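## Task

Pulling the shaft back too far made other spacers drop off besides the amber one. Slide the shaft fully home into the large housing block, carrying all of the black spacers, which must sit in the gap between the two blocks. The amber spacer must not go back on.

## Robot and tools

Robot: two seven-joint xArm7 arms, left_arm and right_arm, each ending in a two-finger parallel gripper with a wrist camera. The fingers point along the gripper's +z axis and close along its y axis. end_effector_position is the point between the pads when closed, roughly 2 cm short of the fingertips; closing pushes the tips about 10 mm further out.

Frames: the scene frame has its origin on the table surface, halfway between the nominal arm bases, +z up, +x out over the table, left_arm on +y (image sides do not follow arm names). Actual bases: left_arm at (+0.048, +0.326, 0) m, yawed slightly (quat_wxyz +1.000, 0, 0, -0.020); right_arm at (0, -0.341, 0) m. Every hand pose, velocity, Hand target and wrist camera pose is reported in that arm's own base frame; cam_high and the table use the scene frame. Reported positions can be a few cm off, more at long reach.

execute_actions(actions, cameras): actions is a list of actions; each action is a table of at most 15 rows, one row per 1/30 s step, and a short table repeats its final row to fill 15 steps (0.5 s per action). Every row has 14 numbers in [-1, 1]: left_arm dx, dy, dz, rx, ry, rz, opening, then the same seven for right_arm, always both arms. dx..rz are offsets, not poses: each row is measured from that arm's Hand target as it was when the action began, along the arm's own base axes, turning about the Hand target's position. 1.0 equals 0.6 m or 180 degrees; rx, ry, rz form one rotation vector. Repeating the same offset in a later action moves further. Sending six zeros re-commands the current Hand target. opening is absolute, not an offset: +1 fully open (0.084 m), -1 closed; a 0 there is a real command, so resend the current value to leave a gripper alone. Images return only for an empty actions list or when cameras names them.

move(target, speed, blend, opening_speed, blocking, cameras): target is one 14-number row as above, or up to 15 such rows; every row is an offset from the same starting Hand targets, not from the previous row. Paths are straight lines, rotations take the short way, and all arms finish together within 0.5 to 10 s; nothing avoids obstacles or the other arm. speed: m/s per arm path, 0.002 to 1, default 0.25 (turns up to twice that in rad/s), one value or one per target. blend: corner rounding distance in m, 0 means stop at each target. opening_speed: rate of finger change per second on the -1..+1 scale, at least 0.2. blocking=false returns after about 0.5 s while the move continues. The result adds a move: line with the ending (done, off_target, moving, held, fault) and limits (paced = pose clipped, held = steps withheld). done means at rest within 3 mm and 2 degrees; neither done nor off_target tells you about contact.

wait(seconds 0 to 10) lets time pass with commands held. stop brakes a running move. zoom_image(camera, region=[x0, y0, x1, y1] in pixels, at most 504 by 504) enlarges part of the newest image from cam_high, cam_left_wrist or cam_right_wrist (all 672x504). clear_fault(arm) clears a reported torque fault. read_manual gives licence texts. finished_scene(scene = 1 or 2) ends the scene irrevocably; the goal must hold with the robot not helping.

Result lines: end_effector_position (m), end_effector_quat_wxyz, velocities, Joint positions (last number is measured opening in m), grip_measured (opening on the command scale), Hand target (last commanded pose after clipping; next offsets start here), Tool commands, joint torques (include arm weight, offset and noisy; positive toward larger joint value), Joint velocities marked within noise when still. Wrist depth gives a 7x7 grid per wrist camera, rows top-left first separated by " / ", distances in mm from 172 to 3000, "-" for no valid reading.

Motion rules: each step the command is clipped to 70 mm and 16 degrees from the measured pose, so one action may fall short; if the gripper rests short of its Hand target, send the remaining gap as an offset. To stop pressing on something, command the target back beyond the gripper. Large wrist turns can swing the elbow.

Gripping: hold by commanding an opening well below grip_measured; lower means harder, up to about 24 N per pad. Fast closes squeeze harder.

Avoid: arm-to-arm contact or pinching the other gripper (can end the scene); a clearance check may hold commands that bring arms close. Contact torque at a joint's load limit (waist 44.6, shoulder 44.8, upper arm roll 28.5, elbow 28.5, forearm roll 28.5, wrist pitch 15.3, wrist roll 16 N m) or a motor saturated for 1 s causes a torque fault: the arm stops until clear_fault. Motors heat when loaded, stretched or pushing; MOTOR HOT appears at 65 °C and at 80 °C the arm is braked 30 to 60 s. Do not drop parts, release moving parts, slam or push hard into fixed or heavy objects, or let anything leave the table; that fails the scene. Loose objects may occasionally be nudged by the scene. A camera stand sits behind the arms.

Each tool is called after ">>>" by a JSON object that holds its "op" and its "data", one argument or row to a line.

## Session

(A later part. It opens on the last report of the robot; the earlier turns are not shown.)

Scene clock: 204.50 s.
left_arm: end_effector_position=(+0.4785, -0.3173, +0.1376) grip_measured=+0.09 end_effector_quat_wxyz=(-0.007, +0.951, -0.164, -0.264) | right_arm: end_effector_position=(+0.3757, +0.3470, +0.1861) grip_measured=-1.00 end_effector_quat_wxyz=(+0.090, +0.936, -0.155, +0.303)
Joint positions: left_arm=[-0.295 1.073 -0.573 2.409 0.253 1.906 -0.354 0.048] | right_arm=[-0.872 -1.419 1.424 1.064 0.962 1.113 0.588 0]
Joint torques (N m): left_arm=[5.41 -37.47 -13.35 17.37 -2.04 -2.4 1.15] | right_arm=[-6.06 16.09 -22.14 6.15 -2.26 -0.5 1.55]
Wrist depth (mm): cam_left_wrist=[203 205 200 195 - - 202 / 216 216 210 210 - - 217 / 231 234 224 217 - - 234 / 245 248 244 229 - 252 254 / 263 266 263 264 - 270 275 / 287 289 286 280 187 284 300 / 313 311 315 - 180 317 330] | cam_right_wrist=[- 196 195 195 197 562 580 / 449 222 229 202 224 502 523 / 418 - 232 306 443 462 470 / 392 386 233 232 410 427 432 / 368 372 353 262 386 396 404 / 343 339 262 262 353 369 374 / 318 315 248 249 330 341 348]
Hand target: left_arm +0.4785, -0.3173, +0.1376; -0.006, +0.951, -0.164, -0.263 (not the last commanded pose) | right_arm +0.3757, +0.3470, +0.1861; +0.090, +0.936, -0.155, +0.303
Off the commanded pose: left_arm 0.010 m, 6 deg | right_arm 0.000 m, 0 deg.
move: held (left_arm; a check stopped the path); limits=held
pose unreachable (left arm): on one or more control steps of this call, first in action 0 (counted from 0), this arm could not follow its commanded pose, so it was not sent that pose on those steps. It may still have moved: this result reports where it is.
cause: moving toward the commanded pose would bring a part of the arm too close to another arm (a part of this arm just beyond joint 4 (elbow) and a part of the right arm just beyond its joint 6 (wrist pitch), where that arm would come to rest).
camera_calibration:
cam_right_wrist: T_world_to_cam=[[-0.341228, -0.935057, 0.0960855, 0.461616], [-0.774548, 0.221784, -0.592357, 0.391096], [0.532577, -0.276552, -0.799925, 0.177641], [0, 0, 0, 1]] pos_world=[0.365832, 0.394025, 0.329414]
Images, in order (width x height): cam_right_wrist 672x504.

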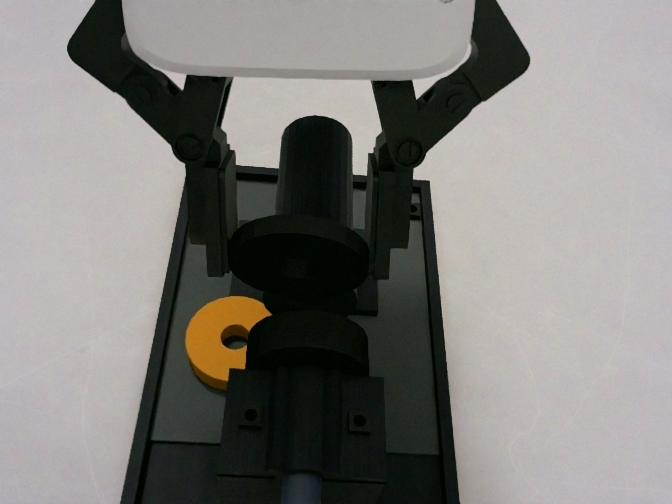

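>>> {"op": "move", "data": {
  "target": [0,0,0,0,0,0,-0.2,0,-0.05,0.04,0,0,0,-1],
  "speed": 0.1,
  "cameras": ["all"]
}}

Scene clock: 206.33 s.
left_arm: end_effector_position=(+0.4785, -0.3173, +0.1376) grip_measured=+0.09 end_effector_quat_wxyz=(-0.007, +0.951, -0.164, -0.263) | right_arm: end_effector_position=(+0.3757, +0.3171, +0.2101) grip_measured=-1.00 end_effector_quat_wxyz=(+0.090, +0.936, -0.155, +0.303)
Joint positions: left_arm=[-0.295 1.073 -0.573 2.409 0.253 1.906 -0.354 0.048] | right_arm=[-0.844 -1.396 1.361 0.992 0.938 1.114 0.521 0]
Joint torques (N m): left_arm=[5.67 -37.45 -13.51 17.4 -2.18 -2.18 1.12] | right_arm=[6.26 15.13 -21.97 0.9 -2.53 -0.52 -1.42]
Wrist depth (mm): cam_left_wrist=[203 205 199 195 - - 202 / 216 216 209 210 - - 217 / 232 233 224 217 - - 235 / 246 247 244 229 - 251 253 / 264 266 263 264 - 270 275 / 286 289 286 281 187 284 301 / 314 311 314 - 180 317 331] | cam_right_wrist=[197 197 197 201 593 610 623 / 206 206 206 209 526 548 562 / 232 429 - 236 482 496 504 / 416 264 313 422 448 458 463 / 391 247 244 394 421 427 430 / 367 342 272 370 389 395 402 / 342 269 263 347 362 366 372]
Hand target: left_arm +0.4785, -0.3173, +0.1376; -0.007, +0.951, -0.164, -0.263 | right_arm +0.3757, +0.3170, +0.2101; +0.090, +0.936, -0.155, +0.303
Off the commanded pose: left_arm 0.000 m, 0 deg | right_arm 0.000 m, 0 deg.
move: done
camera_calibration:
cam_left_wrist: T_world_to_cam=[[-0.316574, -0.947359, 0.0478658, -0.120994], [-0.817738, 0.298136, 0.492361, 0.491668], [-0.480713, 0.116727, -0.869074, 0.523046], [0, 0, 0, 1]] pos_world=[0.615188, -0.322262, 0.218279]
cam_right_wrist: T_world_to_cam=[[-0.341228, -0.935057, 0.0960855, 0.431258], [-0.774548, 0.221784, -0.592357, 0.411966], [0.532577, -0.276552, -0.799925, 0.188543], [0, 0, 0, 1]] pos_world=[0.365832, 0.364025, 0.353414]

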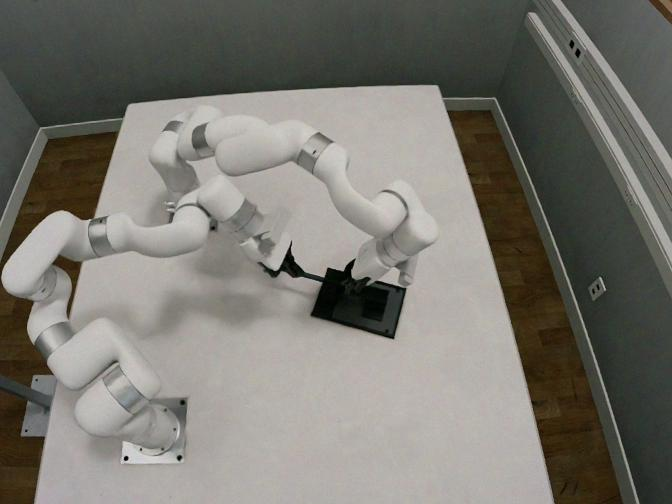

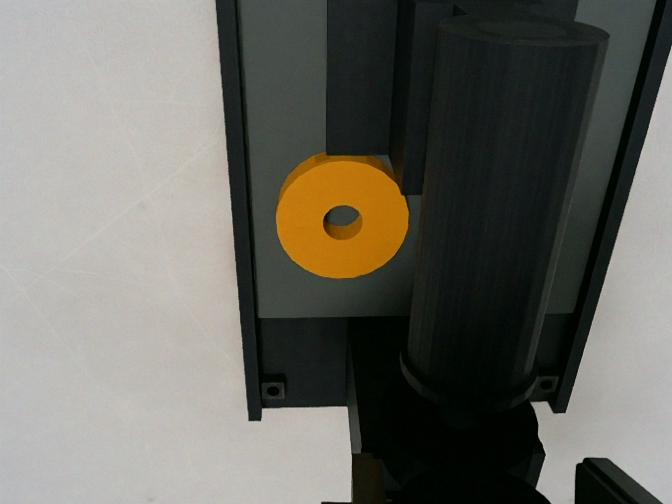

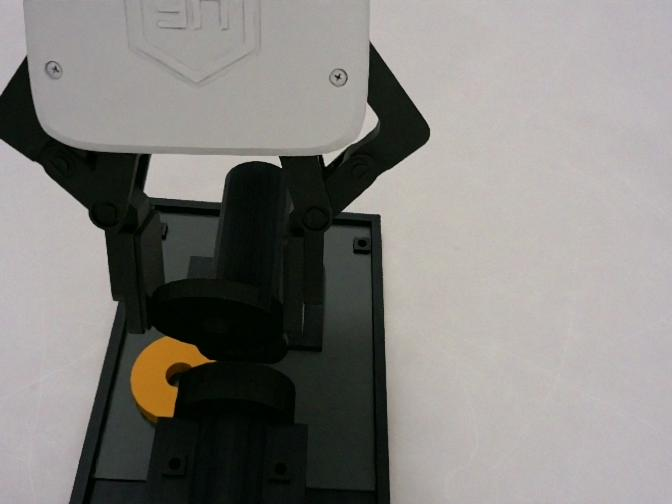

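>>> {"op": "move", "data": {
  "target": [0.0085,-0.0135,0,0.034,0.017,0,-0.2,0,0,0,0,0,0,-1],
  "speed": 0.04,
  "cameras": ["cam_right_wrist"]
}}

>>> {"op": "zoom_image", "data": {
  "camera": "cam_right_wrist",
  "region": [50, 140, 400, 500]
}}

Scene clock: 208.57 s.
left_arm: end_effector_position=(+0.4828, -0.3249, +0.1374) grip_measured=+0.09 end_effector_quat_wxyz=(-0.034, +0.954, -0.148, -0.257) | right_arm: end_effector_position=(+0.3757, +0.3170, +0.2101) grip_measured=-1.00 end_effector_quat_wxyz=(+0.090, +0.936, -0.155, +0.303)
Joint positions: left_arm=[-0.429 1.203 -0.473 2.707 0.252 2.039 -0.357 0.048] | right_arm=[-0.844 -1.396 1.361 0.992 0.938 1.114 0.521 0]
Joint torques (N m): left_arm=[-7.13 -38.97 0.29 23.94 -1.84 -2.22 1.13] | right_arm=[5.92 15.34 -21.69 0.86 -2.2 -0.61 -1.28]
Wrist depth (mm): cam_left_wrist=[212 212 203 197 196 196 202 / 226 221 216 - - - 212 / 238 241 231 224 - - 230 / 256 256 250 233 - 243 247 / 276 275 267 - - 263 266 / 301 300 293 285 - 282 296 / 330 322 320 - 188 310 316] | cam_right_wrist=[201 201 203 206 590 610 624 / 230 210 210 213 241 548 561 / 436 244 344 242 482 494 503 / 420 245 315 423 448 459 466 / 391 263 262 395 419 428 430 / 366 344 272 369 389 396 400 / 341 269 263 346 362 365 372]
Hand target: left_arm +0.4836, -0.3254, +0.1376; -0.053, +0.942, -0.149, -0.297 | right_arm +0.3757, +0.3170, +0.2101; +0.090, +0.936, -0.155, +0.303
Off the commanded pose: left_arm 0.001 m, 5 deg | right_arm 0.000 m, 0 deg.
elbow stopped short (left arm): the move would have taken joint 4 (elbow) straighter than the controller allows.
move: off_target (left_arm)
camera_calibration:
cam_right_wrist: T_world_to_cam=[[-0.341228, -0.935057, 0.0960855, 0.431258], [-0.774548, 0.221784, -0.592357, 0.411966], [0.532577, -0.276552, -0.799925, 0.188543], [0, 0, 0, 1]] pos_world=[0.365832, 0.364025, 0.353414]
Images, in order (width x height): cam_right_wrist 672x504.

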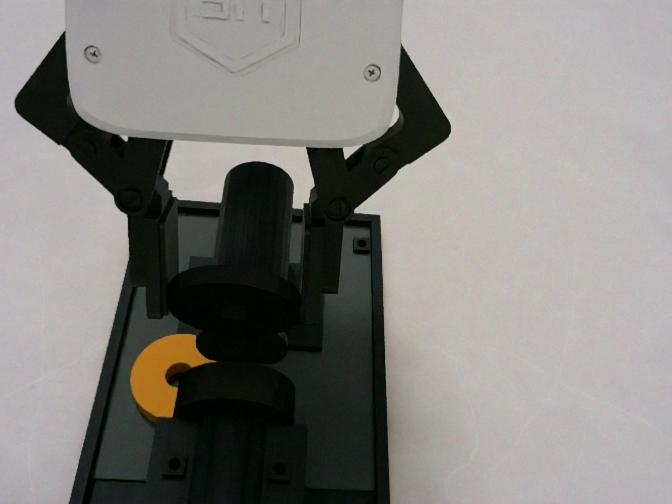

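Scaled by 1.400 from the camera's 672x504 image, which has a finer 960x720 frame.

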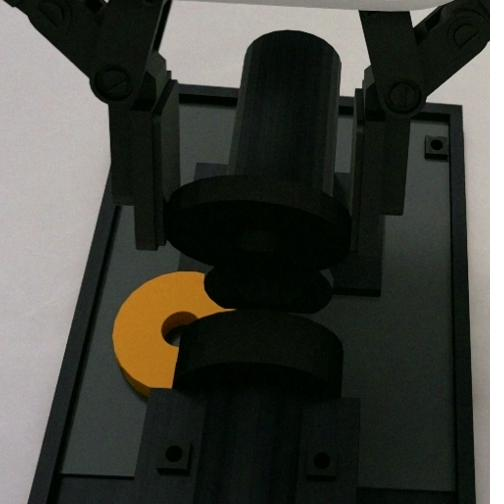

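>>> {"op": "move", "data": {
  "target": [0,0,-0.04,0,0,0,-0.2,0,0,0,0,0,0,-1],
  "speed": 0.04,
  "cameras": ["cam_right_wrist"]
}}

>>> {"op": "zoom_image", "data": {
  "camera": "cam_right_wrist",
  "region": [100, 140, 400, 450]
}}

Scene clock: 210.13 s.
left_arm: end_effector_position=(+0.4827, -0.3248, +0.1197) grip_measured=+0.09 end_effector_quat_wxyz=(-0.037, +0.953, -0.148, -0.263) | right_arm: end_effector_position=(+0.3757, +0.3170, +0.2101) grip_measured=-1.00 end_effector_quat_wxyz=(+0.090, +0.936, -0.155, +0.303)
Joint positions: left_arm=[-0.437 1.229 -0.439 2.707 0.23 2.022 -0.346 0.048] | right_arm=[-0.844 -1.396 1.361 0.992 0.938 1.114 0.521 0]
Joint torques (N m): left_arm=[-3.16 -38.89 -6.61 19.18 -2.39 1.19 0] | right_arm=[5.87 15.27 -21.82 0.91 -2.2 -0.67 -1.27]
Wrist depth (mm): cam_left_wrist=[194 193 185 182 178 178 180 / 207 206 198 197 - - 195 / 222 218 209 - - - 206 / 235 235 221 - - - 221 / 255 254 243 - - - 240 / 278 277 265 - - 262 266 / 306 299 296 - - 293 292] | cam_right_wrist=[212 210 213 216 591 606 622 / 227 220 221 224 529 549 563 / 247 246 228 247 475 497 504 / 418 255 315 420 450 460 466 / 392 260 255 393 419 426 432 / 367 344 273 368 389 396 402 / 342 269 264 346 362 366 371]
Hand target: left_arm +0.4826, -0.3248, +0.1199; -0.037, +0.953, -0.148, -0.263 (not the last commanded pose) | right_arm +0.3757, +0.3170, +0.2101; +0.090, +0.936, -0.155, +0.303
Off the commanded pose: left_arm 0.006 m, 5 deg | right_arm 0.000 m, 0 deg.
elbow stopped short (left arm): the move would have taken joint 4 (elbow) straighter than the controller allows.
move: held (left_arm; a check stopped the path); limits=held
pose unreachable (left arm): on one or more control steps of this call, first in action 0 (counted from 0), this arm could not follow its commanded pose, so it was not sent that pose on those steps. It may still have moved: this result reports where it is.
cause: moving toward the commanded pose would bring a part of the arm too close to another arm (a part of this arm just beyond joint 4 (elbow) and a part of the right arm just beyond its joint 7 (wrist roll), at the place that arm is still heading or pushing toward).
camera_calibration:
cam_right_wrist: T_world_to_cam=[[-0.341228, -0.935057, 0.0960855, 0.431258], [-0.774548, 0.221784, -0.592357, 0.411966], [0.532577, -0.276552, -0.799925, 0.188543], [0, 0, 0, 1]] pos_world=[0.365832, 0.364025, 0.353414]
Images, in order (width x height): cam_right_wrist 672x504.

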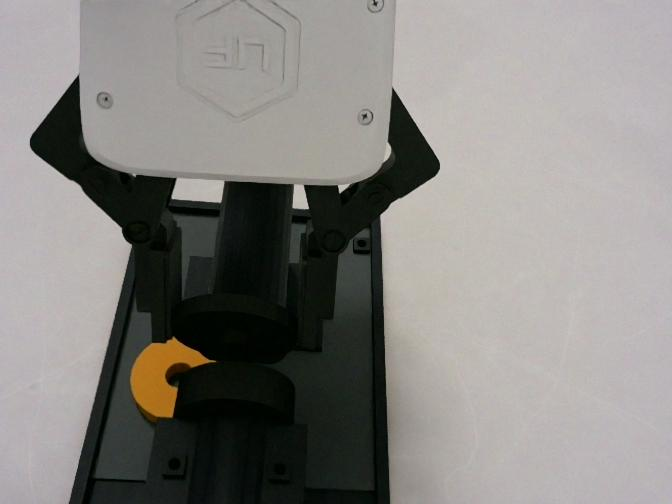

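Scaled by 1.626 from the camera's 672x504 image, which has a finer 960x720 frame.

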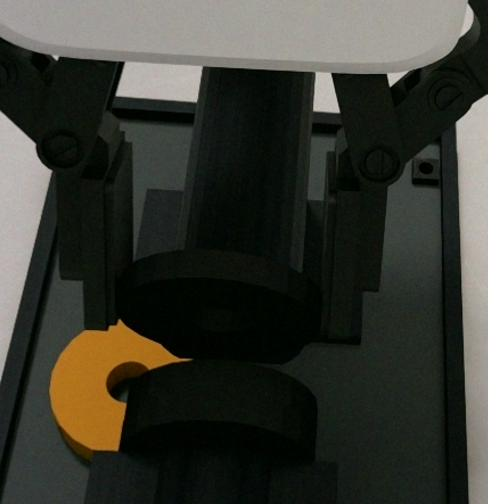

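>>> {"op": "move", "data": {
  "target": [
    [0,0,0,0,0,0,-0.2,0.04,-0.24,0.02,0.029,-0.032,0.249,-1],
    [0,0,0,0,0,0,-0.2,0.177,-0.249,-0.119,0.0578,-0.0644,0.498,-1]
  ],
  "speed": 0.25,
  "blend": 0.03,
  "cameras": ["cam_right_wrist"]
}}

>>> {"op": "zoom_image", "data": {
  "camera": "cam_right_wrist",
  "region": [150, 100, 500, 400]
}}

Scene clock: 214.53 s.
left_arm: end_effector_position=(+0.4826, -0.3248, +0.1199) grip_measured=+0.09 end_effector_quat_wxyz=(-0.037, +0.953, -0.148, -0.263) | right_arm: end_effector_position=(+0.4819, +0.1676, +0.1387) grip_measured=-1.00 end_effector_quat_wxyz=(-0.240, +0.745, +0.516, +0.348)
Joint positions: left_arm=[-0.437 1.229 -0.439 2.707 0.23 2.023 -0.346 0.048] | right_arm=[-1.083 0.363 1.254 0.788 1.079 0.487 -2.068 0]
Joint torques (N m): left_arm=[5.75 -38.88 -6.96 17.7 -0.93 -0.29 -0.65] | right_arm=[6.01 -3.28 4.19 15.47 -2.52 1.58 1.47]
Wrist depth (mm): cam_left_wrist=[194 194 185 182 179 178 181 / 207 207 198 195 - - 196 / 223 218 210 - - - 207 / 236 235 223 - - - 222 / 255 254 244 - - 241 240 / 279 278 266 - - 263 267 / 307 299 297 - - 294 293] | cam_right_wrist=[695 702 698 235 184 176 681 / 584 585 558 - 188 183 573 / 483 485 486 249 197 473 495 / 427 292 280 238 272 281 435 / 371 268 268 279 276 276 391 / 348 321 300 338 315 310 343 / 309 310 303 303 303 304 304]
Hand target: left_arm +0.4826, -0.3248, +0.1199; -0.037, +0.953, -0.148, -0.263 | right_arm +0.4819, +0.1676, +0.1387; -0.240, +0.745, +0.516, +0.348
Off the commanded pose: left_arm 0.000 m, 0 deg | right_arm 0.000 m, 0 deg.
move: done
camera_calibration:
cam_right_wrist: T_world_to_cam=[[0.935049, -0.353764, 0.0231238, -0.367771], [-0.211241, -0.608348, -0.765043, 0.37676], [0.284712, 0.710467, -0.643564, -0.0340967], [0, 0, 0, 1]] pos_world=[0.433179, 0.123321, 0.274798]
Images, in order (width x height): cam_right_wrist 672x504.

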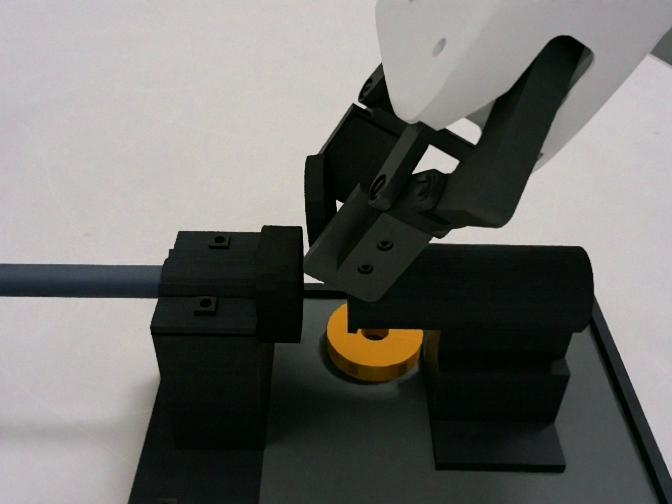

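Scaled by 1.440 from the camera's 672x504 image, which has a finer 960x720 frame.

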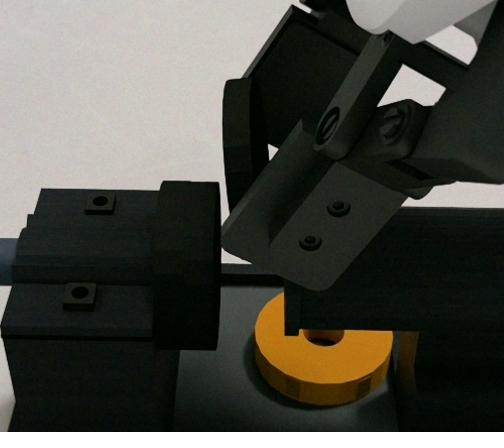

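>>> {"op": "move", "data": {
  "target": [0.0025,-0.0009,-0.03,0,0,0,-0.2,0,0,0,0,0,0,-1],
  "speed": 0.03,
  "cameras": ["cam_right_wrist"]
}}

>>> {"op": "zoom_image", "data": {
  "camera": "cam_right_wrist",
  "region": [200, 100, 450, 400]
}}

Scene clock: 216.07 s.
left_arm: end_effector_position=(+0.4842, -0.3253, +0.1019) grip_measured=+0.09 end_effector_quat_wxyz=(-0.037, +0.953, -0.148, -0.263) | right_arm: end_effector_position=(+0.4819, +0.1676, +0.1387) grip_measured=-1.00 end_effector_quat_wxyz=(-0.240, +0.745, +0.516, +0.348)
Joint positions: left_arm=[-0.418 1.221 -0.445 2.632 0.234 1.963 -0.349 0.048] | right_arm=[-1.083 0.363 1.254 0.788 1.079 0.487 -2.068 0]
Joint torques (N m): left_arm=[6.06 -39.04 -10.24 17.86 -1.43 -2.31 -0.71] | right_arm=[6.02 -3.14 4.51 15.4 -2.46 1.58 1.43]
Wrist depth (mm): cam_left_wrist=[177 176 - - - - - / 189 188 177 176 - - 177 / 203 202 193 - - - 190 / 215 214 200 - - - 198 / 232 232 218 - - - 214 / 254 253 244 - - - 237 / 280 273 265 - - - 272] | cam_right_wrist=[692 697 703 - 208 177 177 / 585 588 560 - 196 188 195 / 485 486 488 296 220 202 496 / 428 293 281 256 208 280 437 / 371 268 268 265 276 276 391 / 347 321 300 337 315 311 343 / 309 309 304 303 303 304 305]
Hand target: left_arm +0.4841, -0.3253, +0.1019; -0.037, +0.953, -0.148, -0.263 | right_arm +0.4819, +0.1676, +0.1387; -0.240, +0.745, +0.516, +0.348
Off the commanded pose: left_arm 0.000 m, 0 deg | right_arm 0.000 m, 0 deg.
move: done
camera_calibration:
cam_right_wrist: T_world_to_cam=[[0.935076, -0.353697, 0.0230648, -0.367775], [-0.211246, -0.608363, -0.765029, 0.37676], [0.28462, 0.710488, -0.643582, -0.0340547], [0, 0, 0, 1]] pos_world=[0.433179, 0.123321, 0.274798]
Images, in order (width x height): cam_right_wrist 672x504.

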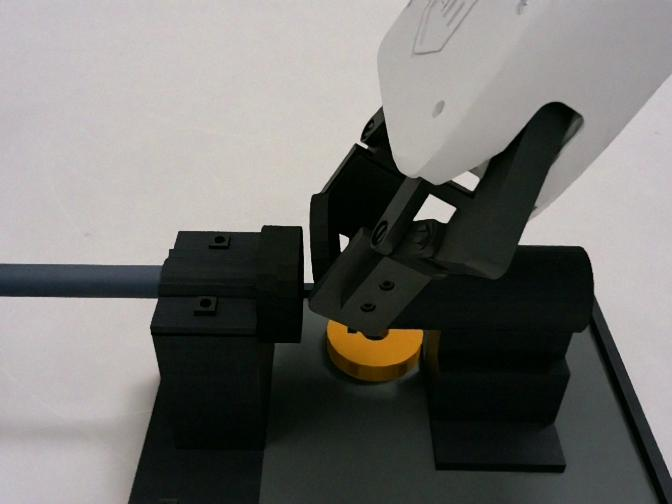

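Scaled by 1.680 from the camera's 672x504 image, which has a finer 960x720 frame.

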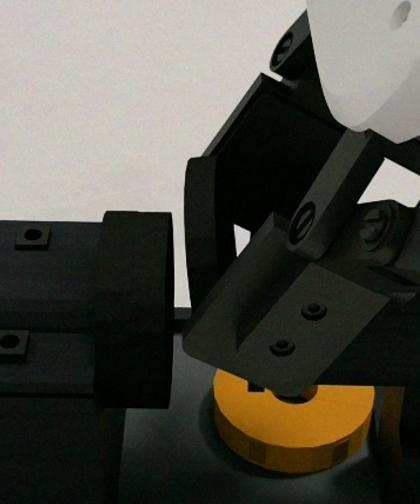

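>>> {"op": "move", "data": {
  "target": [0,0,-0.015,0,0,0,-0.2,0,0,0,0,0,0,-1],
  "speed": 0.02,
  "cameras": ["cam_right_wrist"]
}}

>>> {"op": "zoom_image", "data": {
  "camera": "cam_right_wrist",
  "region": [200, 100, 450, 400]
}}

Scene clock: 217.37 s.
left_arm: end_effector_position=(+0.4841, -0.3253, +0.0929) grip_measured=+0.09 end_effector_quat_wxyz=(-0.037, +0.953, -0.148, -0.263) | right_arm: end_effector_position=(+0.4819, +0.1676, +0.1387) grip_measured=-1.00 end_effector_quat_wxyz=(-0.240, +0.745, +0.516, +0.348)
Joint positions: left_arm=[-0.404 1.206 -0.448 2.573 0.234 1.923 -0.353 0.048] | right_arm=[-1.083 0.363 1.254 0.788 1.079 0.487 -2.068 0]
Joint torques (N m): left_arm=[5.81 -38.6 -10.89 17.9 -0.74 -2.28 -0.72] | right_arm=[5.93 -3.07 4.45 15.35 -2.22 1.56 1.48]
Wrist depth (mm): cam_left_wrist=[- - - - - - - / 179 179 - - - - - / 193 192 179 - - - - / 204 203 193 - - - 191 / 221 216 206 - - - 202 / 237 240 226 - - - 222 / 266 258 252 - - - 253] | cam_right_wrist=[695 698 703 - 232 181 176 / 584 585 560 - 208 188 192 / 483 485 485 - 202 202 496 / 428 292 280 267 210 280 438 / 371 268 268 258 277 276 392 / 347 322 300 337 315 310 343 / 309 309 304 302 303 304 305]
Hand target: left_arm +0.4841, -0.3253, +0.0929; -0.037, +0.953, -0.148, -0.263 | right_arm +0.4819, +0.1676, +0.1387; -0.240, +0.745, +0.516, +0.348
Off the commanded pose: left_arm 0.000 m, 0 deg | right_arm 0.000 m, 0 deg.
move: done
camera_calibration:
cam_right_wrist: T_world_to_cam=[[0.935076, -0.353697, 0.0230648, -0.367775], [-0.211246, -0.608363, -0.765029, 0.37676], [0.28462, 0.710488, -0.643582, -0.0340547], [0, 0, 0, 1]] pos_world=[0.433179, 0.123321, 0.274798]
Images, in order (width x height): cam_right_wrist 672x504.

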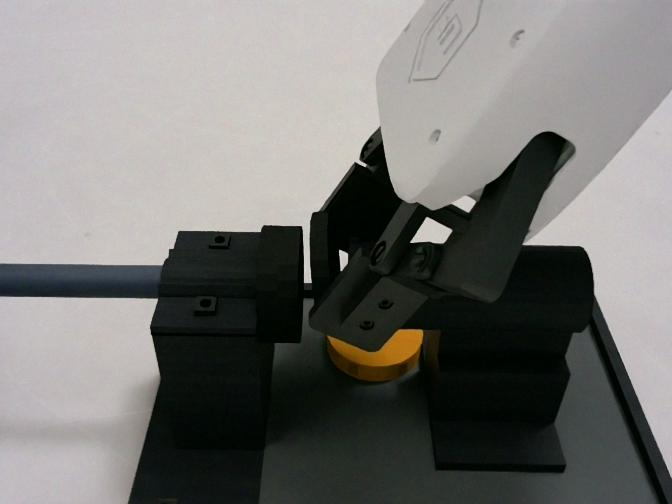

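Scaled by 1.680 from the camera's 672x504 image, which has a finer 960x720 frame.

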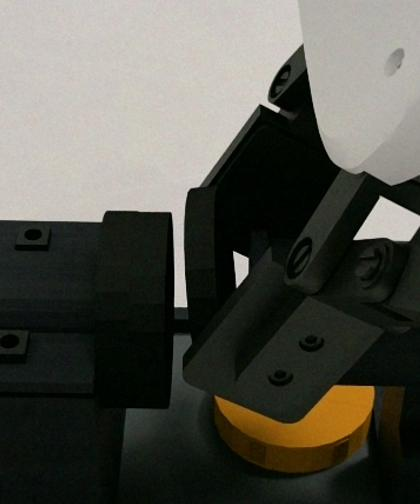

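>>> {"op": "move", "data": {
  "target": [0,0,-0.0115,0,0,0,-0.2,0,0,0,0,0,0,-1],
  "speed": 0.02,
  "cameras": ["cam_right_wrist","cam_left_wrist"]
}}

>>> {"op": "zoom_image", "data": {
  "camera": "cam_right_wrist",
  "region": [200, 100, 450, 400]
}}

Scene clock: 218.47 s.
left_arm: end_effector_position=(+0.4841, -0.3253, +0.0860) grip_measured=+0.09 end_effector_quat_wxyz=(-0.037, +0.953, -0.148, -0.263) | right_arm: end_effector_position=(+0.4819, +0.1676, +0.1387) grip_measured=-1.00 end_effector_quat_wxyz=(-0.240, +0.745, +0.516, +0.348)
Joint positions: left_arm=[-0.397 1.203 -0.449 2.545 0.235 1.9 -0.354 0.048] | right_arm=[-1.083 0.363 1.254 0.788 1.079 0.487 -2.068 0]
Joint torques (N m): left_arm=[5.37 -38.51 -11.11 18.01 1.06 -2.12 -0.47] | right_arm=[5.83 -3.04 4.44 15.29 -2.27 1.59 1.46]
Wrist depth (mm): cam_left_wrist=[- - - - - - - / 175 175 - - - - - / 185 185 175 - - - - / 196 196 182 - - - - / 212 211 197 - - - 196 / 231 231 214 - - - 212 / 255 249 232 - - - 237] | cam_right_wrist=[693 700 703 702 234 187 178 / 581 585 561 - 217 189 190 / 482 484 488 - 206 204 496 / 427 292 280 269 231 273 437 / 370 268 268 260 276 277 391 / 347 321 300 330 314 311 343 / 309 309 303 302 304 305 305]
Hand target: left_arm +0.4841, -0.3253, +0.0860; -0.037, +0.953, -0.148, -0.263 | right_arm +0.4819, +0.1676, +0.1387; -0.240, +0.745, +0.516, +0.348
Off the commanded pose: left_arm 0.000 m, 0 deg | right_arm 0.000 m, 0 deg.
move: done
camera_calibration:
cam_left_wrist: T_world_to_cam=[[-0.302899, -0.952854, -0.017944, -0.127183], [-0.827685, 0.253683, 0.500582, 0.513691], [-0.472429, 0.166478, -0.865503, 0.493698], [0, 0, 0, 1]] pos_world=[0.619888, -0.333691, 0.167871]
cam_right_wrist: T_world_to_cam=[[0.935076, -0.353697, 0.0230648, -0.367775], [-0.211246, -0.608363, -0.765029, 0.37676], [0.28462, 0.710488, -0.643582, -0.0340547], [0, 0, 0, 1]] pos_world=[0.433179, 0.123321, 0.274798]
Images, in order (width x height): cam_left_wrist 672x504, cam_right_wrist 672x504.

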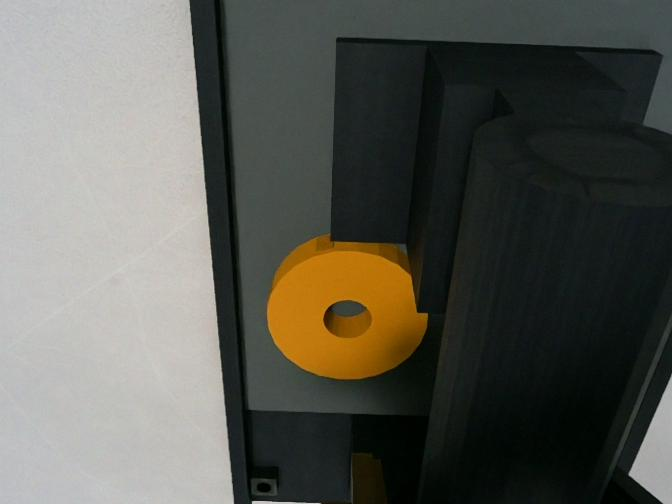

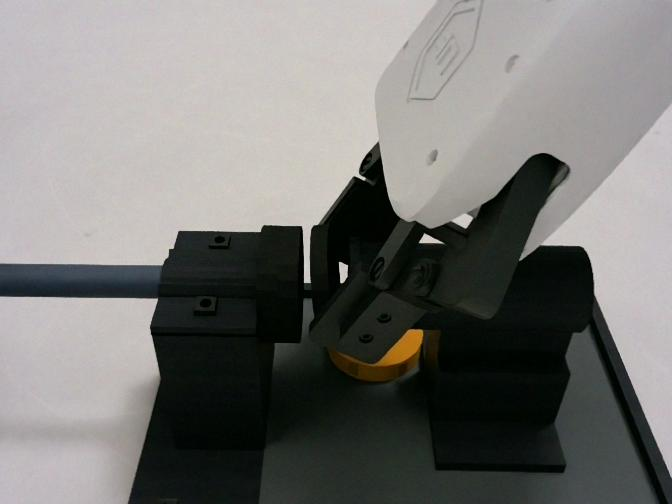

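Scaled by 1.680 from the camera's 672x504 image, which has a finer 960x720 frame.

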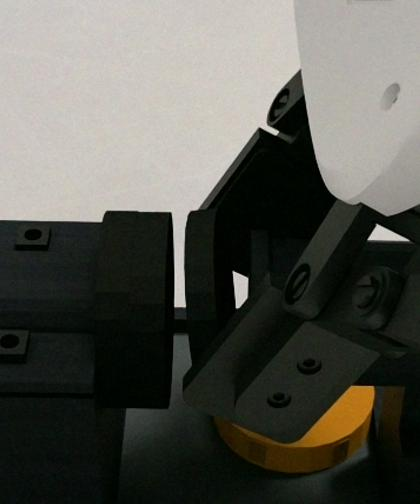

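>>> {"op": "move", "data": {
  "target": [
    [0,0,0,0,0,0,-0.2,-0.137,0.0,0.139,-0.029,0.032,-0.249,-1],
    [0,0,0,0,0,0,-0.2,-0.177,0.249,0.119,-0.0578,0.0644,-0.498,-1]
  ],
  "speed": 0.25,
  "blend": 0.03,
  "cameras": ["cam_right_wrist"]
}}

>>> {"op": "zoom_image", "data": {
  "camera": "cam_right_wrist",
  "region": [100, 240, 350, 504]
}}

Scene clock: 222.43 s.
left_arm: end_effector_position=(+0.4841, -0.3253, +0.0860) grip_measured=+0.09 end_effector_quat_wxyz=(-0.037, +0.953, -0.148, -0.263) | right_arm: end_effector_position=(+0.3757, +0.3170, +0.2101) grip_measured=-1.00 end_effector_quat_wxyz=(+0.090, +0.936, -0.155, +0.303)
Joint positions: left_arm=[-0.397 1.202 -0.449 2.545 0.235 1.9 -0.354 0.048] | right_arm=[-0.848 -1.414 1.355 0.994 0.953 1.128 0.512 0]
Joint torques (N m): left_arm=[5.71 -38.77 -11.16 18.34 0.33 -2.31 -0.76] | right_arm=[-5.84 10.66 -18.14 6.72 -2.31 -0.76 1.47]
Wrist depth (mm): cam_left_wrist=[- - - - - - - / 175 175 - - - - - / 185 184 175 - - - - / 196 195 182 - - - - / 212 211 197 - - - 196 / 232 231 214 - - - 211 / 255 248 232 - - - 237] | cam_right_wrist=[- 230 229 234 595 613 624 / - 239 240 244 538 548 562 / 271 248 249 253 485 496 503 / 416 274 306 282 449 458 465 / 394 295 299 395 419 427 430 / 368 288 272 369 390 396 401 / 342 269 263 347 361 366 372]
Hand target: left_arm +0.4841, -0.3253, +0.0860; -0.037, +0.953, -0.148, -0.263 | right_arm +0.3757, +0.3170, +0.2101; +0.090, +0.936, -0.155, +0.303
Off the commanded pose: left_arm 0.000 m, 0 deg | right_arm 0.000 m, 0 deg.
move: done
camera_calibration:
cam_right_wrist: T_world_to_cam=[[-0.341202, -0.935055, 0.0961908, 0.431211], [-0.774492, 0.221663, -0.592477, 0.412032], [0.532676, -0.276653, -0.799824, 0.188507], [0, 0, 0, 1]] pos_world=[0.365832, 0.364025, 0.353414]
Images, in order (width x height): cam_right_wrist 672x504.

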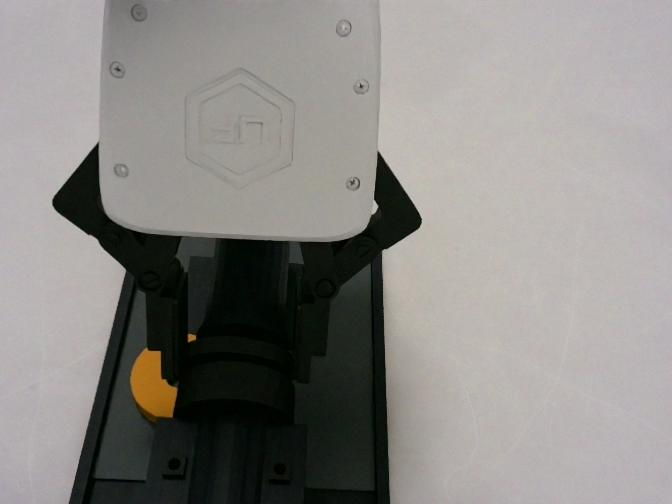

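Scaled by 1.909 from the camera's 672x504 image, which has a finer 960x720 frame.

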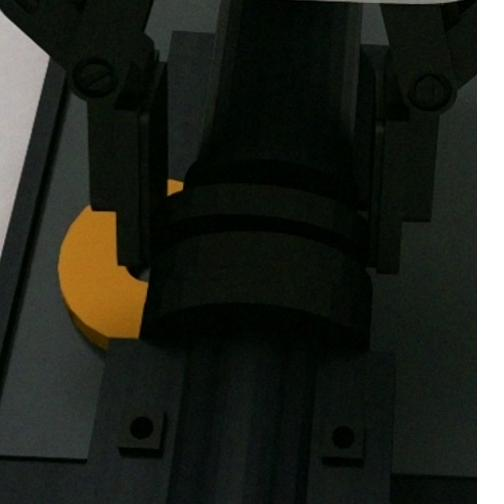

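>>> {"op": "move", "data": {
  "target": [
    [0,0,0,0,0,0,-0.2,-0.128,0,0,0.0927,0.1825,-0.0107,-1],
    [0,0,0,0,0,0,-0.2,-0.128,0.154,0,0.0927,0.1825,-0.0107,-1]
  ],
  "speed": 0.15,
  "cameras": ["cam_right_wrist","cam_high"]
}}

Scene clock: 226.33 s.
left_arm: end_effector_position=(+0.4841, -0.3253, +0.0860) grip_measured=+0.09 end_effector_quat_wxyz=(-0.037, +0.953, -0.148, -0.263) | right_arm: end_effector_position=(+0.2983, +0.3411, +0.2102) grip_measured=-1.00 end_effector_quat_wxyz=(+0.000, +0.984, -0.180, +0.000)
Joint positions: left_arm=[-0.397 1.202 -0.449 2.545 0.235 1.9 -0.354 0.048] | right_arm=[-0.905 -1.017 1.311 1.1 0.966 1.526 0.496 0]
Joint torques (N m): left_arm=[5.36 -39.04 -11.08 18.19 0.39 -2.27 -0.69] | right_arm=[6.39 6.73 -18.91 5.92 -1.85 -3.76 -1.28]
Wrist depth (mm): cam_left_wrist=[- - - - - - - / 176 175 - - - - - / 185 184 175 - - - - / 196 196 182 - - - - / 213 211 197 - - - 196 / 232 231 214 - - - 212 / 255 248 232 - - - 237] | cam_right_wrist=[337 254 251 331 340 341 342 / 336 325 252 333 341 341 341 / 335 337 338 338 338 341 341 / 335 337 337 339 339 340 340 / 336 335 337 338 339 339 340 / 335 335 337 338 339 339 341 / 335 335 336 339 339 339 340]
Hand target: left_arm +0.4841, -0.3253, +0.0860; -0.037, +0.953, -0.148, -0.263 | right_arm +0.2983, +0.3411, +0.2102; +0.000, +0.984, -0.180, +0.000 (not the last commanded pose)
Off the commanded pose: left_arm 0.000 m, 0 deg | right_arm 0.068 m, 0 deg.
move: held (right_arm; a check stopped the path); path passed 1 of 2 targets; limits=held
pose unreachable (right arm): on one or more control steps of this call, first in action 0 (counted from 0), this arm could not follow its commanded pose, so it was not sent that pose on those steps. It may still have moved: this result reports where it is.
cause: moving toward the commanded pose would bring a part of the arm too close to another arm (a part of this arm just beyond joint 7 (wrist roll) and a part of the left arm just beyond its joint 4 (elbow), 16 mm apart when this arm was first held).
camera_calibration:
cam_right_wrist: T_world_to_cam=[[-0.33988, -0.94036, 0.0143105, 0.445914], [-0.940445, 0.33994, 0.00193158, 0.230952], [-0.00668109, -0.0128017, -0.999896, 0.349521], [0, 0, 0, 1]] pos_world=[0.37109, 0.345284, 0.342657]
Images, in order (width x height): cam_high 672x504, cam_right_wrist 672x504.

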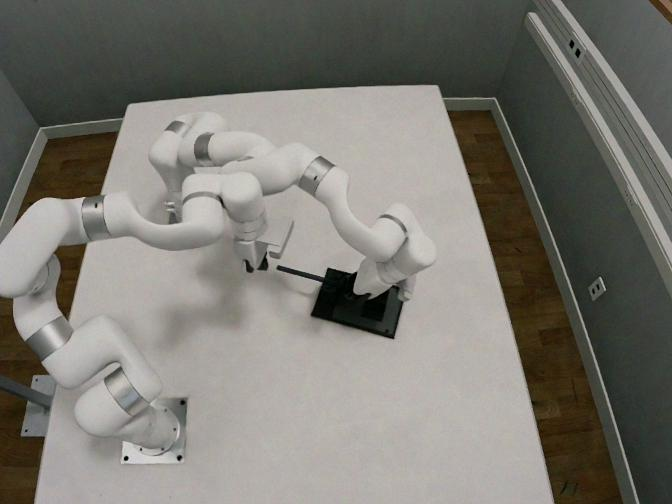

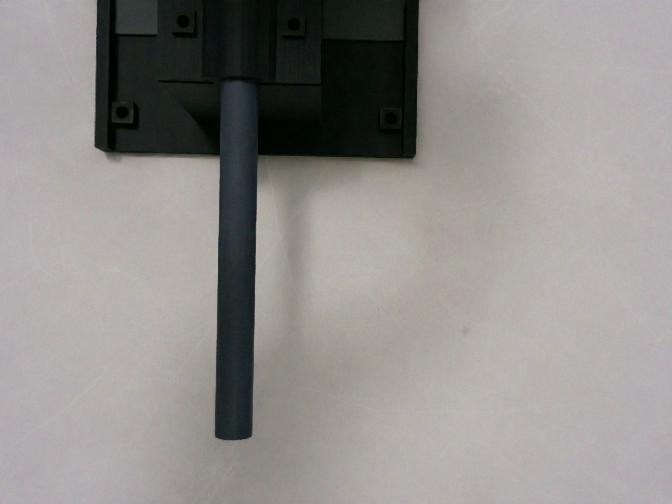

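>>> {"op": "move", "data": {
  "target": [
    [0,0,0,0,0,0,-0.2,-0.05,-0.02,-0.22,0,0,0,-1],
    [0,0,0,0,0,0,-0.2,-0.055,0.118,-0.22,0,0,0,-1]
  ],
  "speed": 0.15,
  "cameras": ["cam_right_wrist","cam_high"]
}}

Scene clock: 228.73 s.
left_arm: end_effector_position=(+0.4841, -0.3253, +0.0860) grip_measured=+0.09 end_effector_quat_wxyz=(-0.037, +0.953, -0.148, -0.263) | right_arm: end_effector_position=(+0.2663, +0.3672, +0.0785) grip_measured=-1.00 end_effector_quat_wxyz=(-0.001, +0.984, -0.179, +0.001)
Joint positions: left_arm=[-0.397 1.202 -0.449 2.545 0.235 1.9 -0.354 0.048] | right_arm=[-0.86 -1.139 1.581 0.955 1.217 1.317 0.503 0]
Joint torques (N m): left_arm=[5.8 -38.42 -11.1 18.05 0.14 -2.06 -0.69] | right_arm=[6.42 14.9 -20.45 3.35 -0.17 -3.97 -1.42]
Wrist depth (mm): cam_left_wrist=[- - - - - - - / 175 175 - - - - - / 185 184 175 - - - - / 196 195 182 - - - - / 212 211 196 - - - 195 / 231 231 214 - - - 211 / 256 249 232 - - - 237] | cam_right_wrist=[206 207 208 208 209 209 210 / 206 207 208 208 209 209 210 / 206 206 207 208 209 209 209 / 206 207 207 208 208 209 209 / 206 206 207 207 208 208 209 / 205 206 207 207 208 208 209 / 205 206 206 207 207 207 208]
Hand target: left_arm +0.4841, -0.3253, +0.0860; -0.037, +0.953, -0.148, -0.263 | right_arm +0.2663, +0.3673, +0.0785; -0.001, +0.984, -0.179, +0.001 (not the last commanded pose)
Off the commanded pose: left_arm 0.000 m, 0 deg | right_arm 0.045 m, 0 deg.
move: held (right_arm; a check stopped the path); path passed 1 of 2 targets; limits=held
pose unreachable (right arm): on one or more control steps of this call, first in action 0 (counted from 0), this arm could not follow its commanded pose, so it was not sent that pose on those steps. It may still have moved: this result reports where it is.
cause: moving toward the commanded pose would bring a part of the arm too close to another arm (a part of this arm just beyond joint 6 (wrist pitch) and a part of the left arm just beyond its joint 4 (elbow), along the way the arms are being sent, or toward where that arm still pushes).
camera_calibration:
cam_right_wrist: T_world_to_cam=[[-0.339191, -0.940626, 0.013109, 0.461455], [-0.940699, 0.339239, 0.00152882, 0.192612], [-0.00588514, -0.0118131, -0.999913, 0.217317], [0, 0, 0, 1]] pos_world=[0.338991, 0.371282, 0.210954]
Images, in order (width x height): cam_high 672x504, cam_right_wrist 672x504.

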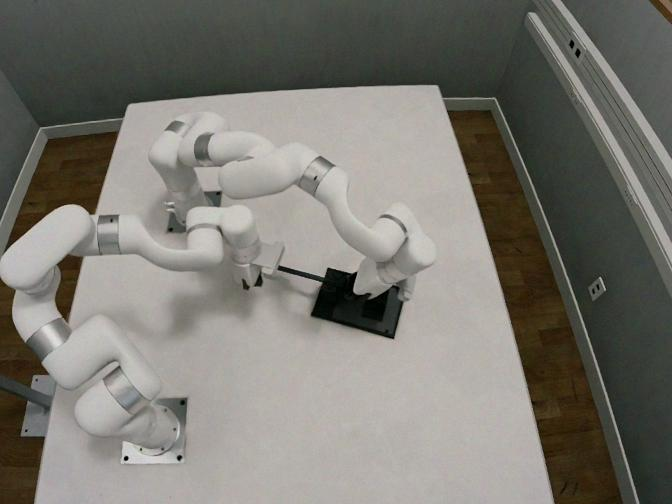

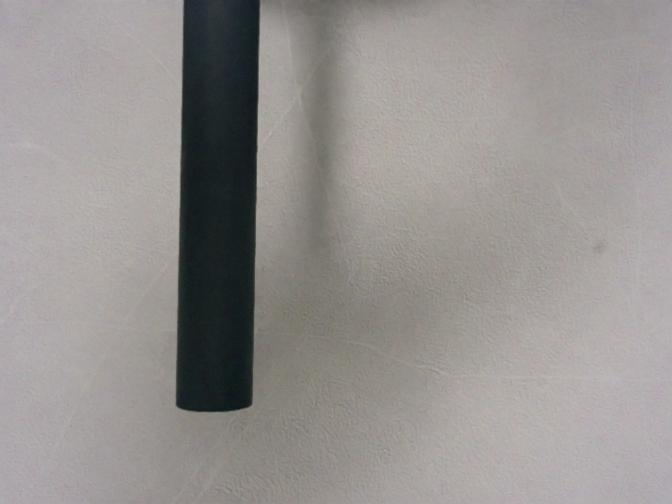

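>>> {"op": "move", "data": {
  "target": [
    [0,0,0,0,0,0,-0.2,-0.02,-0.06,0.05,0.208,-0.079,0,-1],
    [0,0,0,0,0,0,-0.2,0.015,0.088,0.0,0.208,-0.079,0,-1]
  ],
  "speed": 0.15,
  "cameras": ["cam_right_wrist","cam_high"]
}}

Scene clock: 232.80 s.
left_arm: end_effector_position=(+0.4841, -0.3253, +0.0860) grip_measured=+0.09 end_effector_quat_wxyz=(-0.037, +0.953, -0.148, -0.263) | right_arm: end_effector_position=(+0.2753, +0.4200, +0.0785) grip_measured=-1.00 end_effector_quat_wxyz=(-0.338, +0.924, -0.169, +0.063)
Joint positions: left_arm=[-0.397 1.202 -0.449 2.545 0.235 1.9 -0.354 0.048] | right_arm=[-0.69 -1.096 1.668 0.654 2.126 0.992 0.003 0]
Joint torques (N m): left_arm=[5.97 -38.77 -11.28 18.1 0.35 -2.24 -0.7] | right_arm=[-6.04 2.4 -14.28 8.14 3.09 -3.34 1.44]
Wrist depth (mm): cam_left_wrist=[- - - - - - - / 175 175 - - - - - / 185 184 175 - - - - / 196 196 182 - - - - / 212 211 197 - - - 196 / 231 230 214 - - - 212 / 255 248 232 - - - 237] | cam_right_wrist=[392 327 290 245 236 210 194 / 391 326 289 243 236 210 194 / 390 324 288 242 236 210 193 / 388 323 288 243 235 209 193 / 386 322 286 241 235 209 193 / 385 321 285 256 227 208 192 / 383 320 285 255 226 208 192]
Hand target: left_arm +0.4841, -0.3253, +0.0860; -0.037, +0.953, -0.148, -0.263 | right_arm +0.2753, +0.4201, +0.0785; -0.338, +0.924, -0.169, +0.063
Off the commanded pose: left_arm 0.000 m, 0 deg | right_arm 0.000 m, 0 deg.
move: done
camera_calibration:
cam_right_wrist: T_world_to_cam=[[-0.258884, -0.729227, -0.633409, 0.454047], [-0.939658, 0.341978, -0.00965684, 0.182568], [0.223654, 0.592688, -0.773757, -0.116807], [0, 0, 0, 1]] pos_world=[0.315222, 0.3379, 0.19898]
Images, in order (width x height): cam_high 672x504, cam_right_wrist 672x504.

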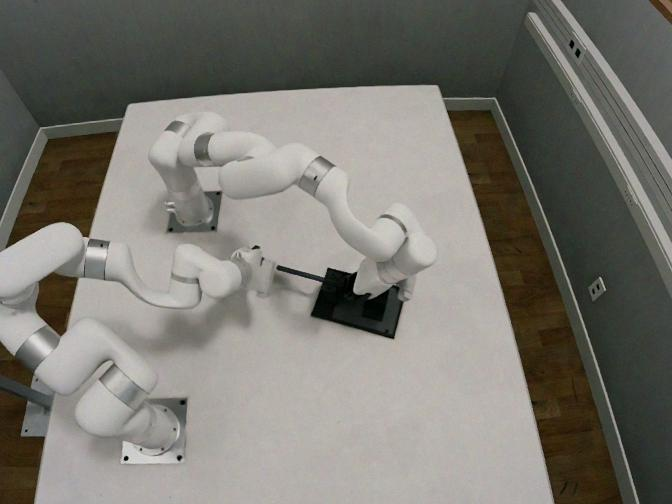

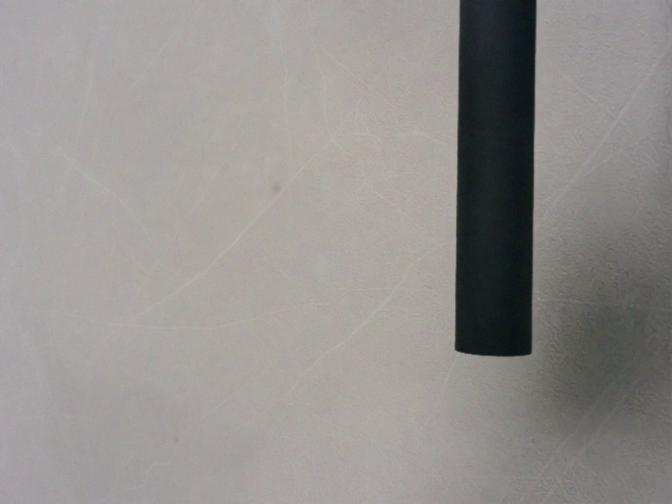

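>>> {"op": "move", "data": {
  "target": [0,0,0,0,0,0,-0.2,0.042,-0.016,0.0,0,0,0,-1],
  "speed": 0.05,
  "cameras": ["cam_right_wrist"]
}}

>>> {"op": "move", "data": {
  "target": [0,0,0,0,0,0,-0.2,0.014,-0.0053,0.0,0,0,0,-1],
  "speed": 0.02,
  "cameras": ["cam_right_wrist"]
}}

Scene clock: 234.00 s.
left_arm: end_effector_position=(+0.4841, -0.3253, +0.0860) grip_measured=+0.09 end_effector_quat_wxyz=(-0.037, +0.953, -0.148, -0.263) | right_arm: end_effector_position=(+0.3004, +0.4105, +0.0785) grip_measured=-1.00 end_effector_quat_wxyz=(-0.338, +0.924, -0.169, +0.063)
Joint positions: left_arm=[-0.397 1.202 -0.449 2.545 0.235 1.9 -0.354 0.048] | right_arm=[-0.783 -1.097 1.668 0.677 2.113 1.04 -0.044 0]
Joint torques (N m): left_arm=[5.58 -38.2 -11.25 18.19 0.21 -2.16 -0.71] | right_arm=[-5.63 2.84 -14.46 8.17 -1.39 0.51 -1.32]
Wrist depth (mm): cam_left_wrist=[- - - - - - - / 175 175 - - - - - / 185 184 175 - - - - / 196 195 182 - - - - / 212 211 197 - - - 196 / 231 231 214 - - - 212 / 255 248 232 - - - 237] | cam_right_wrist=[392 327 290 - 229 205 194 / 390 326 289 243 236 210 194 / 388 324 288 242 235 210 194 / 388 323 287 242 235 209 193 / 386 323 287 241 234 208 193 / 385 322 296 241 234 208 192 / 384 320 296 240 233 208 192]
Hand target: left_arm +0.4841, -0.3253, +0.0860; -0.037, +0.953, -0.148, -0.263 | right_arm +0.3005, +0.4105, +0.0785; -0.338, +0.924, -0.169, +0.063
Off the commanded pose: left_arm 0.000 m, 0 deg | right_arm 0.000 m, 0 deg.
move: done
camera_calibration:
cam_right_wrist: T_world_to_cam=[[-0.258884, -0.729227, -0.633409, 0.453643], [-0.939658, 0.341978, -0.00965684, 0.209496], [0.223654, 0.592688, -0.773757, -0.116813], [0, 0, 0, 1]] pos_world=[0.340422, 0.3284, 0.19898]
Images, in order (width x height): cam_right_wrist 672x504.

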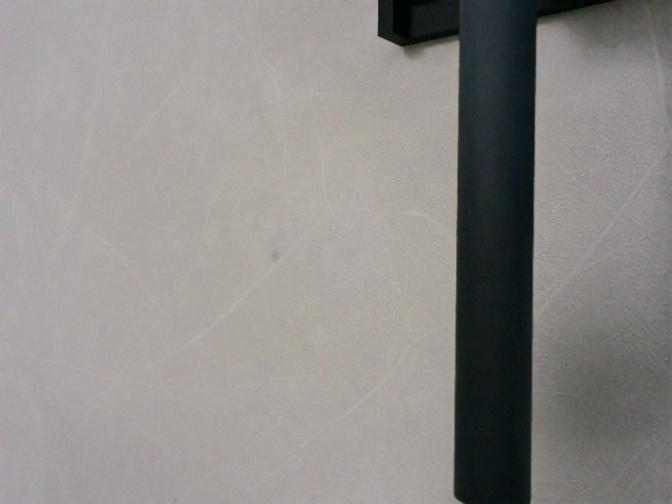

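Scene clock: 234.80 s.
left_arm: end_effector_position=(+0.4841, -0.3253, +0.0860) grip_measured=+0.09 end_effector_quat_wxyz=(-0.037, +0.953, -0.148, -0.263) | right_arm: end_effector_position=(+0.3088, +0.4073, +0.0785) grip_measured=-1.00 end_effector_quat_wxyz=(-0.338, +0.924, -0.169, +0.063)
Joint positions: left_arm=[-0.397 1.202 -0.449 2.545 0.235 1.9 -0.354 0.048] | right_arm=[-0.815 -1.098 1.669 0.687 2.108 1.056 -0.059 0]
Joint torques (N m): left_arm=[5.46 -38.67 -11.01 17.97 0.17 -2.15 -0.74] | right_arm=[-6.93 2.86 -15.22 7.75 -1.5 0.15 -1.31]
Wrist depth (mm): cam_left_wrist=[- - - - - - - / 175 175 - - - - - / 185 184 175 - - - - / 196 196 182 - - - - / 212 211 197 - - - 196 / 231 231 214 - - - 211 / 255 248 232 - - - 237] | cam_right_wrist=[393 326 289 - 229 204 190 / 390 325 289 243 236 210 194 / 389 323 287 243 235 209 194 / 388 323 288 242 234 209 193 / 387 322 286 241 234 209 193 / 384 321 296 241 234 208 192 / 383 320 295 241 233 208 192]
Hand target: left_arm +0.4841, -0.3253, +0.0860; -0.037, +0.953, -0.148, -0.263 | right_arm +0.3089, +0.4073, +0.0785; -0.338, +0.924, -0.169, +0.063
Off the commanded pose: left_arm 0.000 m, 0 deg | right_arm 0.000 m, 0 deg.
move: done
camera_calibration:
cam_right_wrist: T_world_to_cam=[[-0.258781, -0.729234, -0.633443, 0.453457], [-0.939713, 0.341829, -0.00962023, 0.218544], [0.223544, 0.592765, -0.77373, -0.116787], [0, 0, 0, 1]] pos_world=[0.348822, 0.3252, 0.19898]
Images, in order (width x height): cam_right_wrist 672x504.

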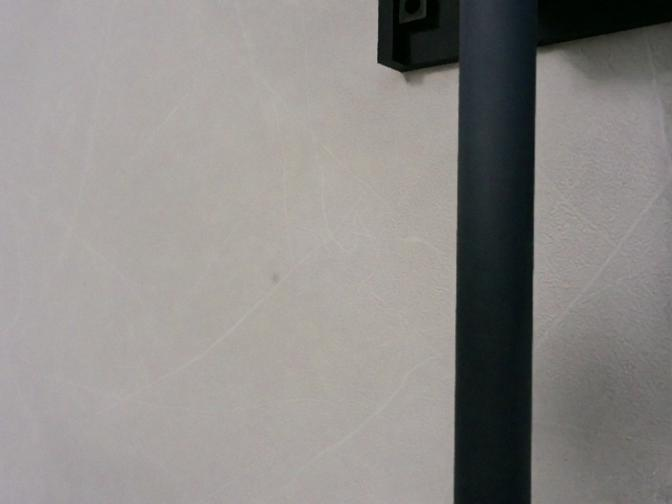

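>>> {"op": "move", "data": {
  "target": [0,0,0,0,0,0,-0.2,0.0094,-0.0035,0.0,0,0,0,-1],
  "speed": 0.02
}}

>>> {"op": "move", "data": {
  "target": [0,0,0,0,0,0,-0.2,0.0062,-0.0024,0.0,0,0,0,-1],
  "speed": 0.02,
  "cameras": ["cam_left_wrist"]
}}

Scene clock: 236.00 s.
left_arm: end_effector_position=(+0.4841, -0.3253, +0.0860) grip_measured=+0.09 end_effector_quat_wxyz=(-0.037, +0.953, -0.148, -0.263) | right_arm: end_effector_position=(+0.3005, +0.4143, +0.0760) grip_measured=-1.00 end_effector_quat_wxyz=(-0.344, +0.925, -0.158, +0.037)
Joint positions: left_arm=[-0.397 1.202 -0.449 2.545 0.235 1.9 -0.354 0.048] | right_arm=[-0.83 -1.099 1.67 0.693 2.106 1.119 -0.066 0]
Joint torques (N m): left_arm=[5.7 -38.57 -11.19 18.24 0.09 -2.12 -0.71] | right_arm=[-4.78 7.19 -18.52 3.59 1.05 0.6 -0.05]
Wrist depth (mm): cam_left_wrist=[- - - - - - - / 175 175 - - - - - / 185 184 175 - - - - / 196 195 182 - - - - / 212 212 197 - - - 196 / 231 230 214 - - - 212 / 255 249 233 - - - 237] | cam_right_wrist=[375 325 287 233 220 197 186 / 376 326 288 234 227 197 187 / 379 327 289 235 227 198 187 / 380 329 291 235 228 203 188 / 383 330 292 236 229 204 188 / 383 318 292 237 230 204 189 / 385 320 293 238 230 205 189]
Hand target: left_arm +0.4841, -0.3253, +0.0860; -0.037, +0.953, -0.148, -0.263 | right_arm +0.3005, +0.4143, +0.0760; -0.344, +0.925, -0.158, +0.037 (not the last commanded pose)
Tool commands: left_gripper/opening=-0.2 right_gripper/opening=-1.0
Off the commanded pose: left_arm 0.000 m, 0 deg | right_arm 0.017 m, 3 deg.
TORQUE FAULT: the external load on joint 6 (wrist pitch) of the right arm reached its load limit, and that arm stopped. The contact can be on any part of that arm beyond that joint, not only on its tool. A torque fault puts only its own arm into a fault stop. That arm's remaining commands of this call were not run. The hold on joint 6 (wrist pitch) of that arm was moved back by the arm itself, up to 3 degrees, as the stop began. That arm is still stopped at the end of this call. While its stop runs, that arm, its gripper or tool too, takes no new command.
CLEAR FAULT: the right arm stays stopped (state 4) until you call clear_fault(arm="right_arm").
End effector pose when the fault began: right_arm: position (+0.3120, +0.4066, +0.0783), quat_wxyz (-0.338, +0.924, -0.167, +0.061)
Joint positions when the fault began: right_arm=[-0.83 -1.099 1.67 0.692 2.106 1.068 -0.066 0]
move: fault (right_arm)

not run: an earlier result of this reply reported a stop or a fault. Calls in your next reply go to the robot.


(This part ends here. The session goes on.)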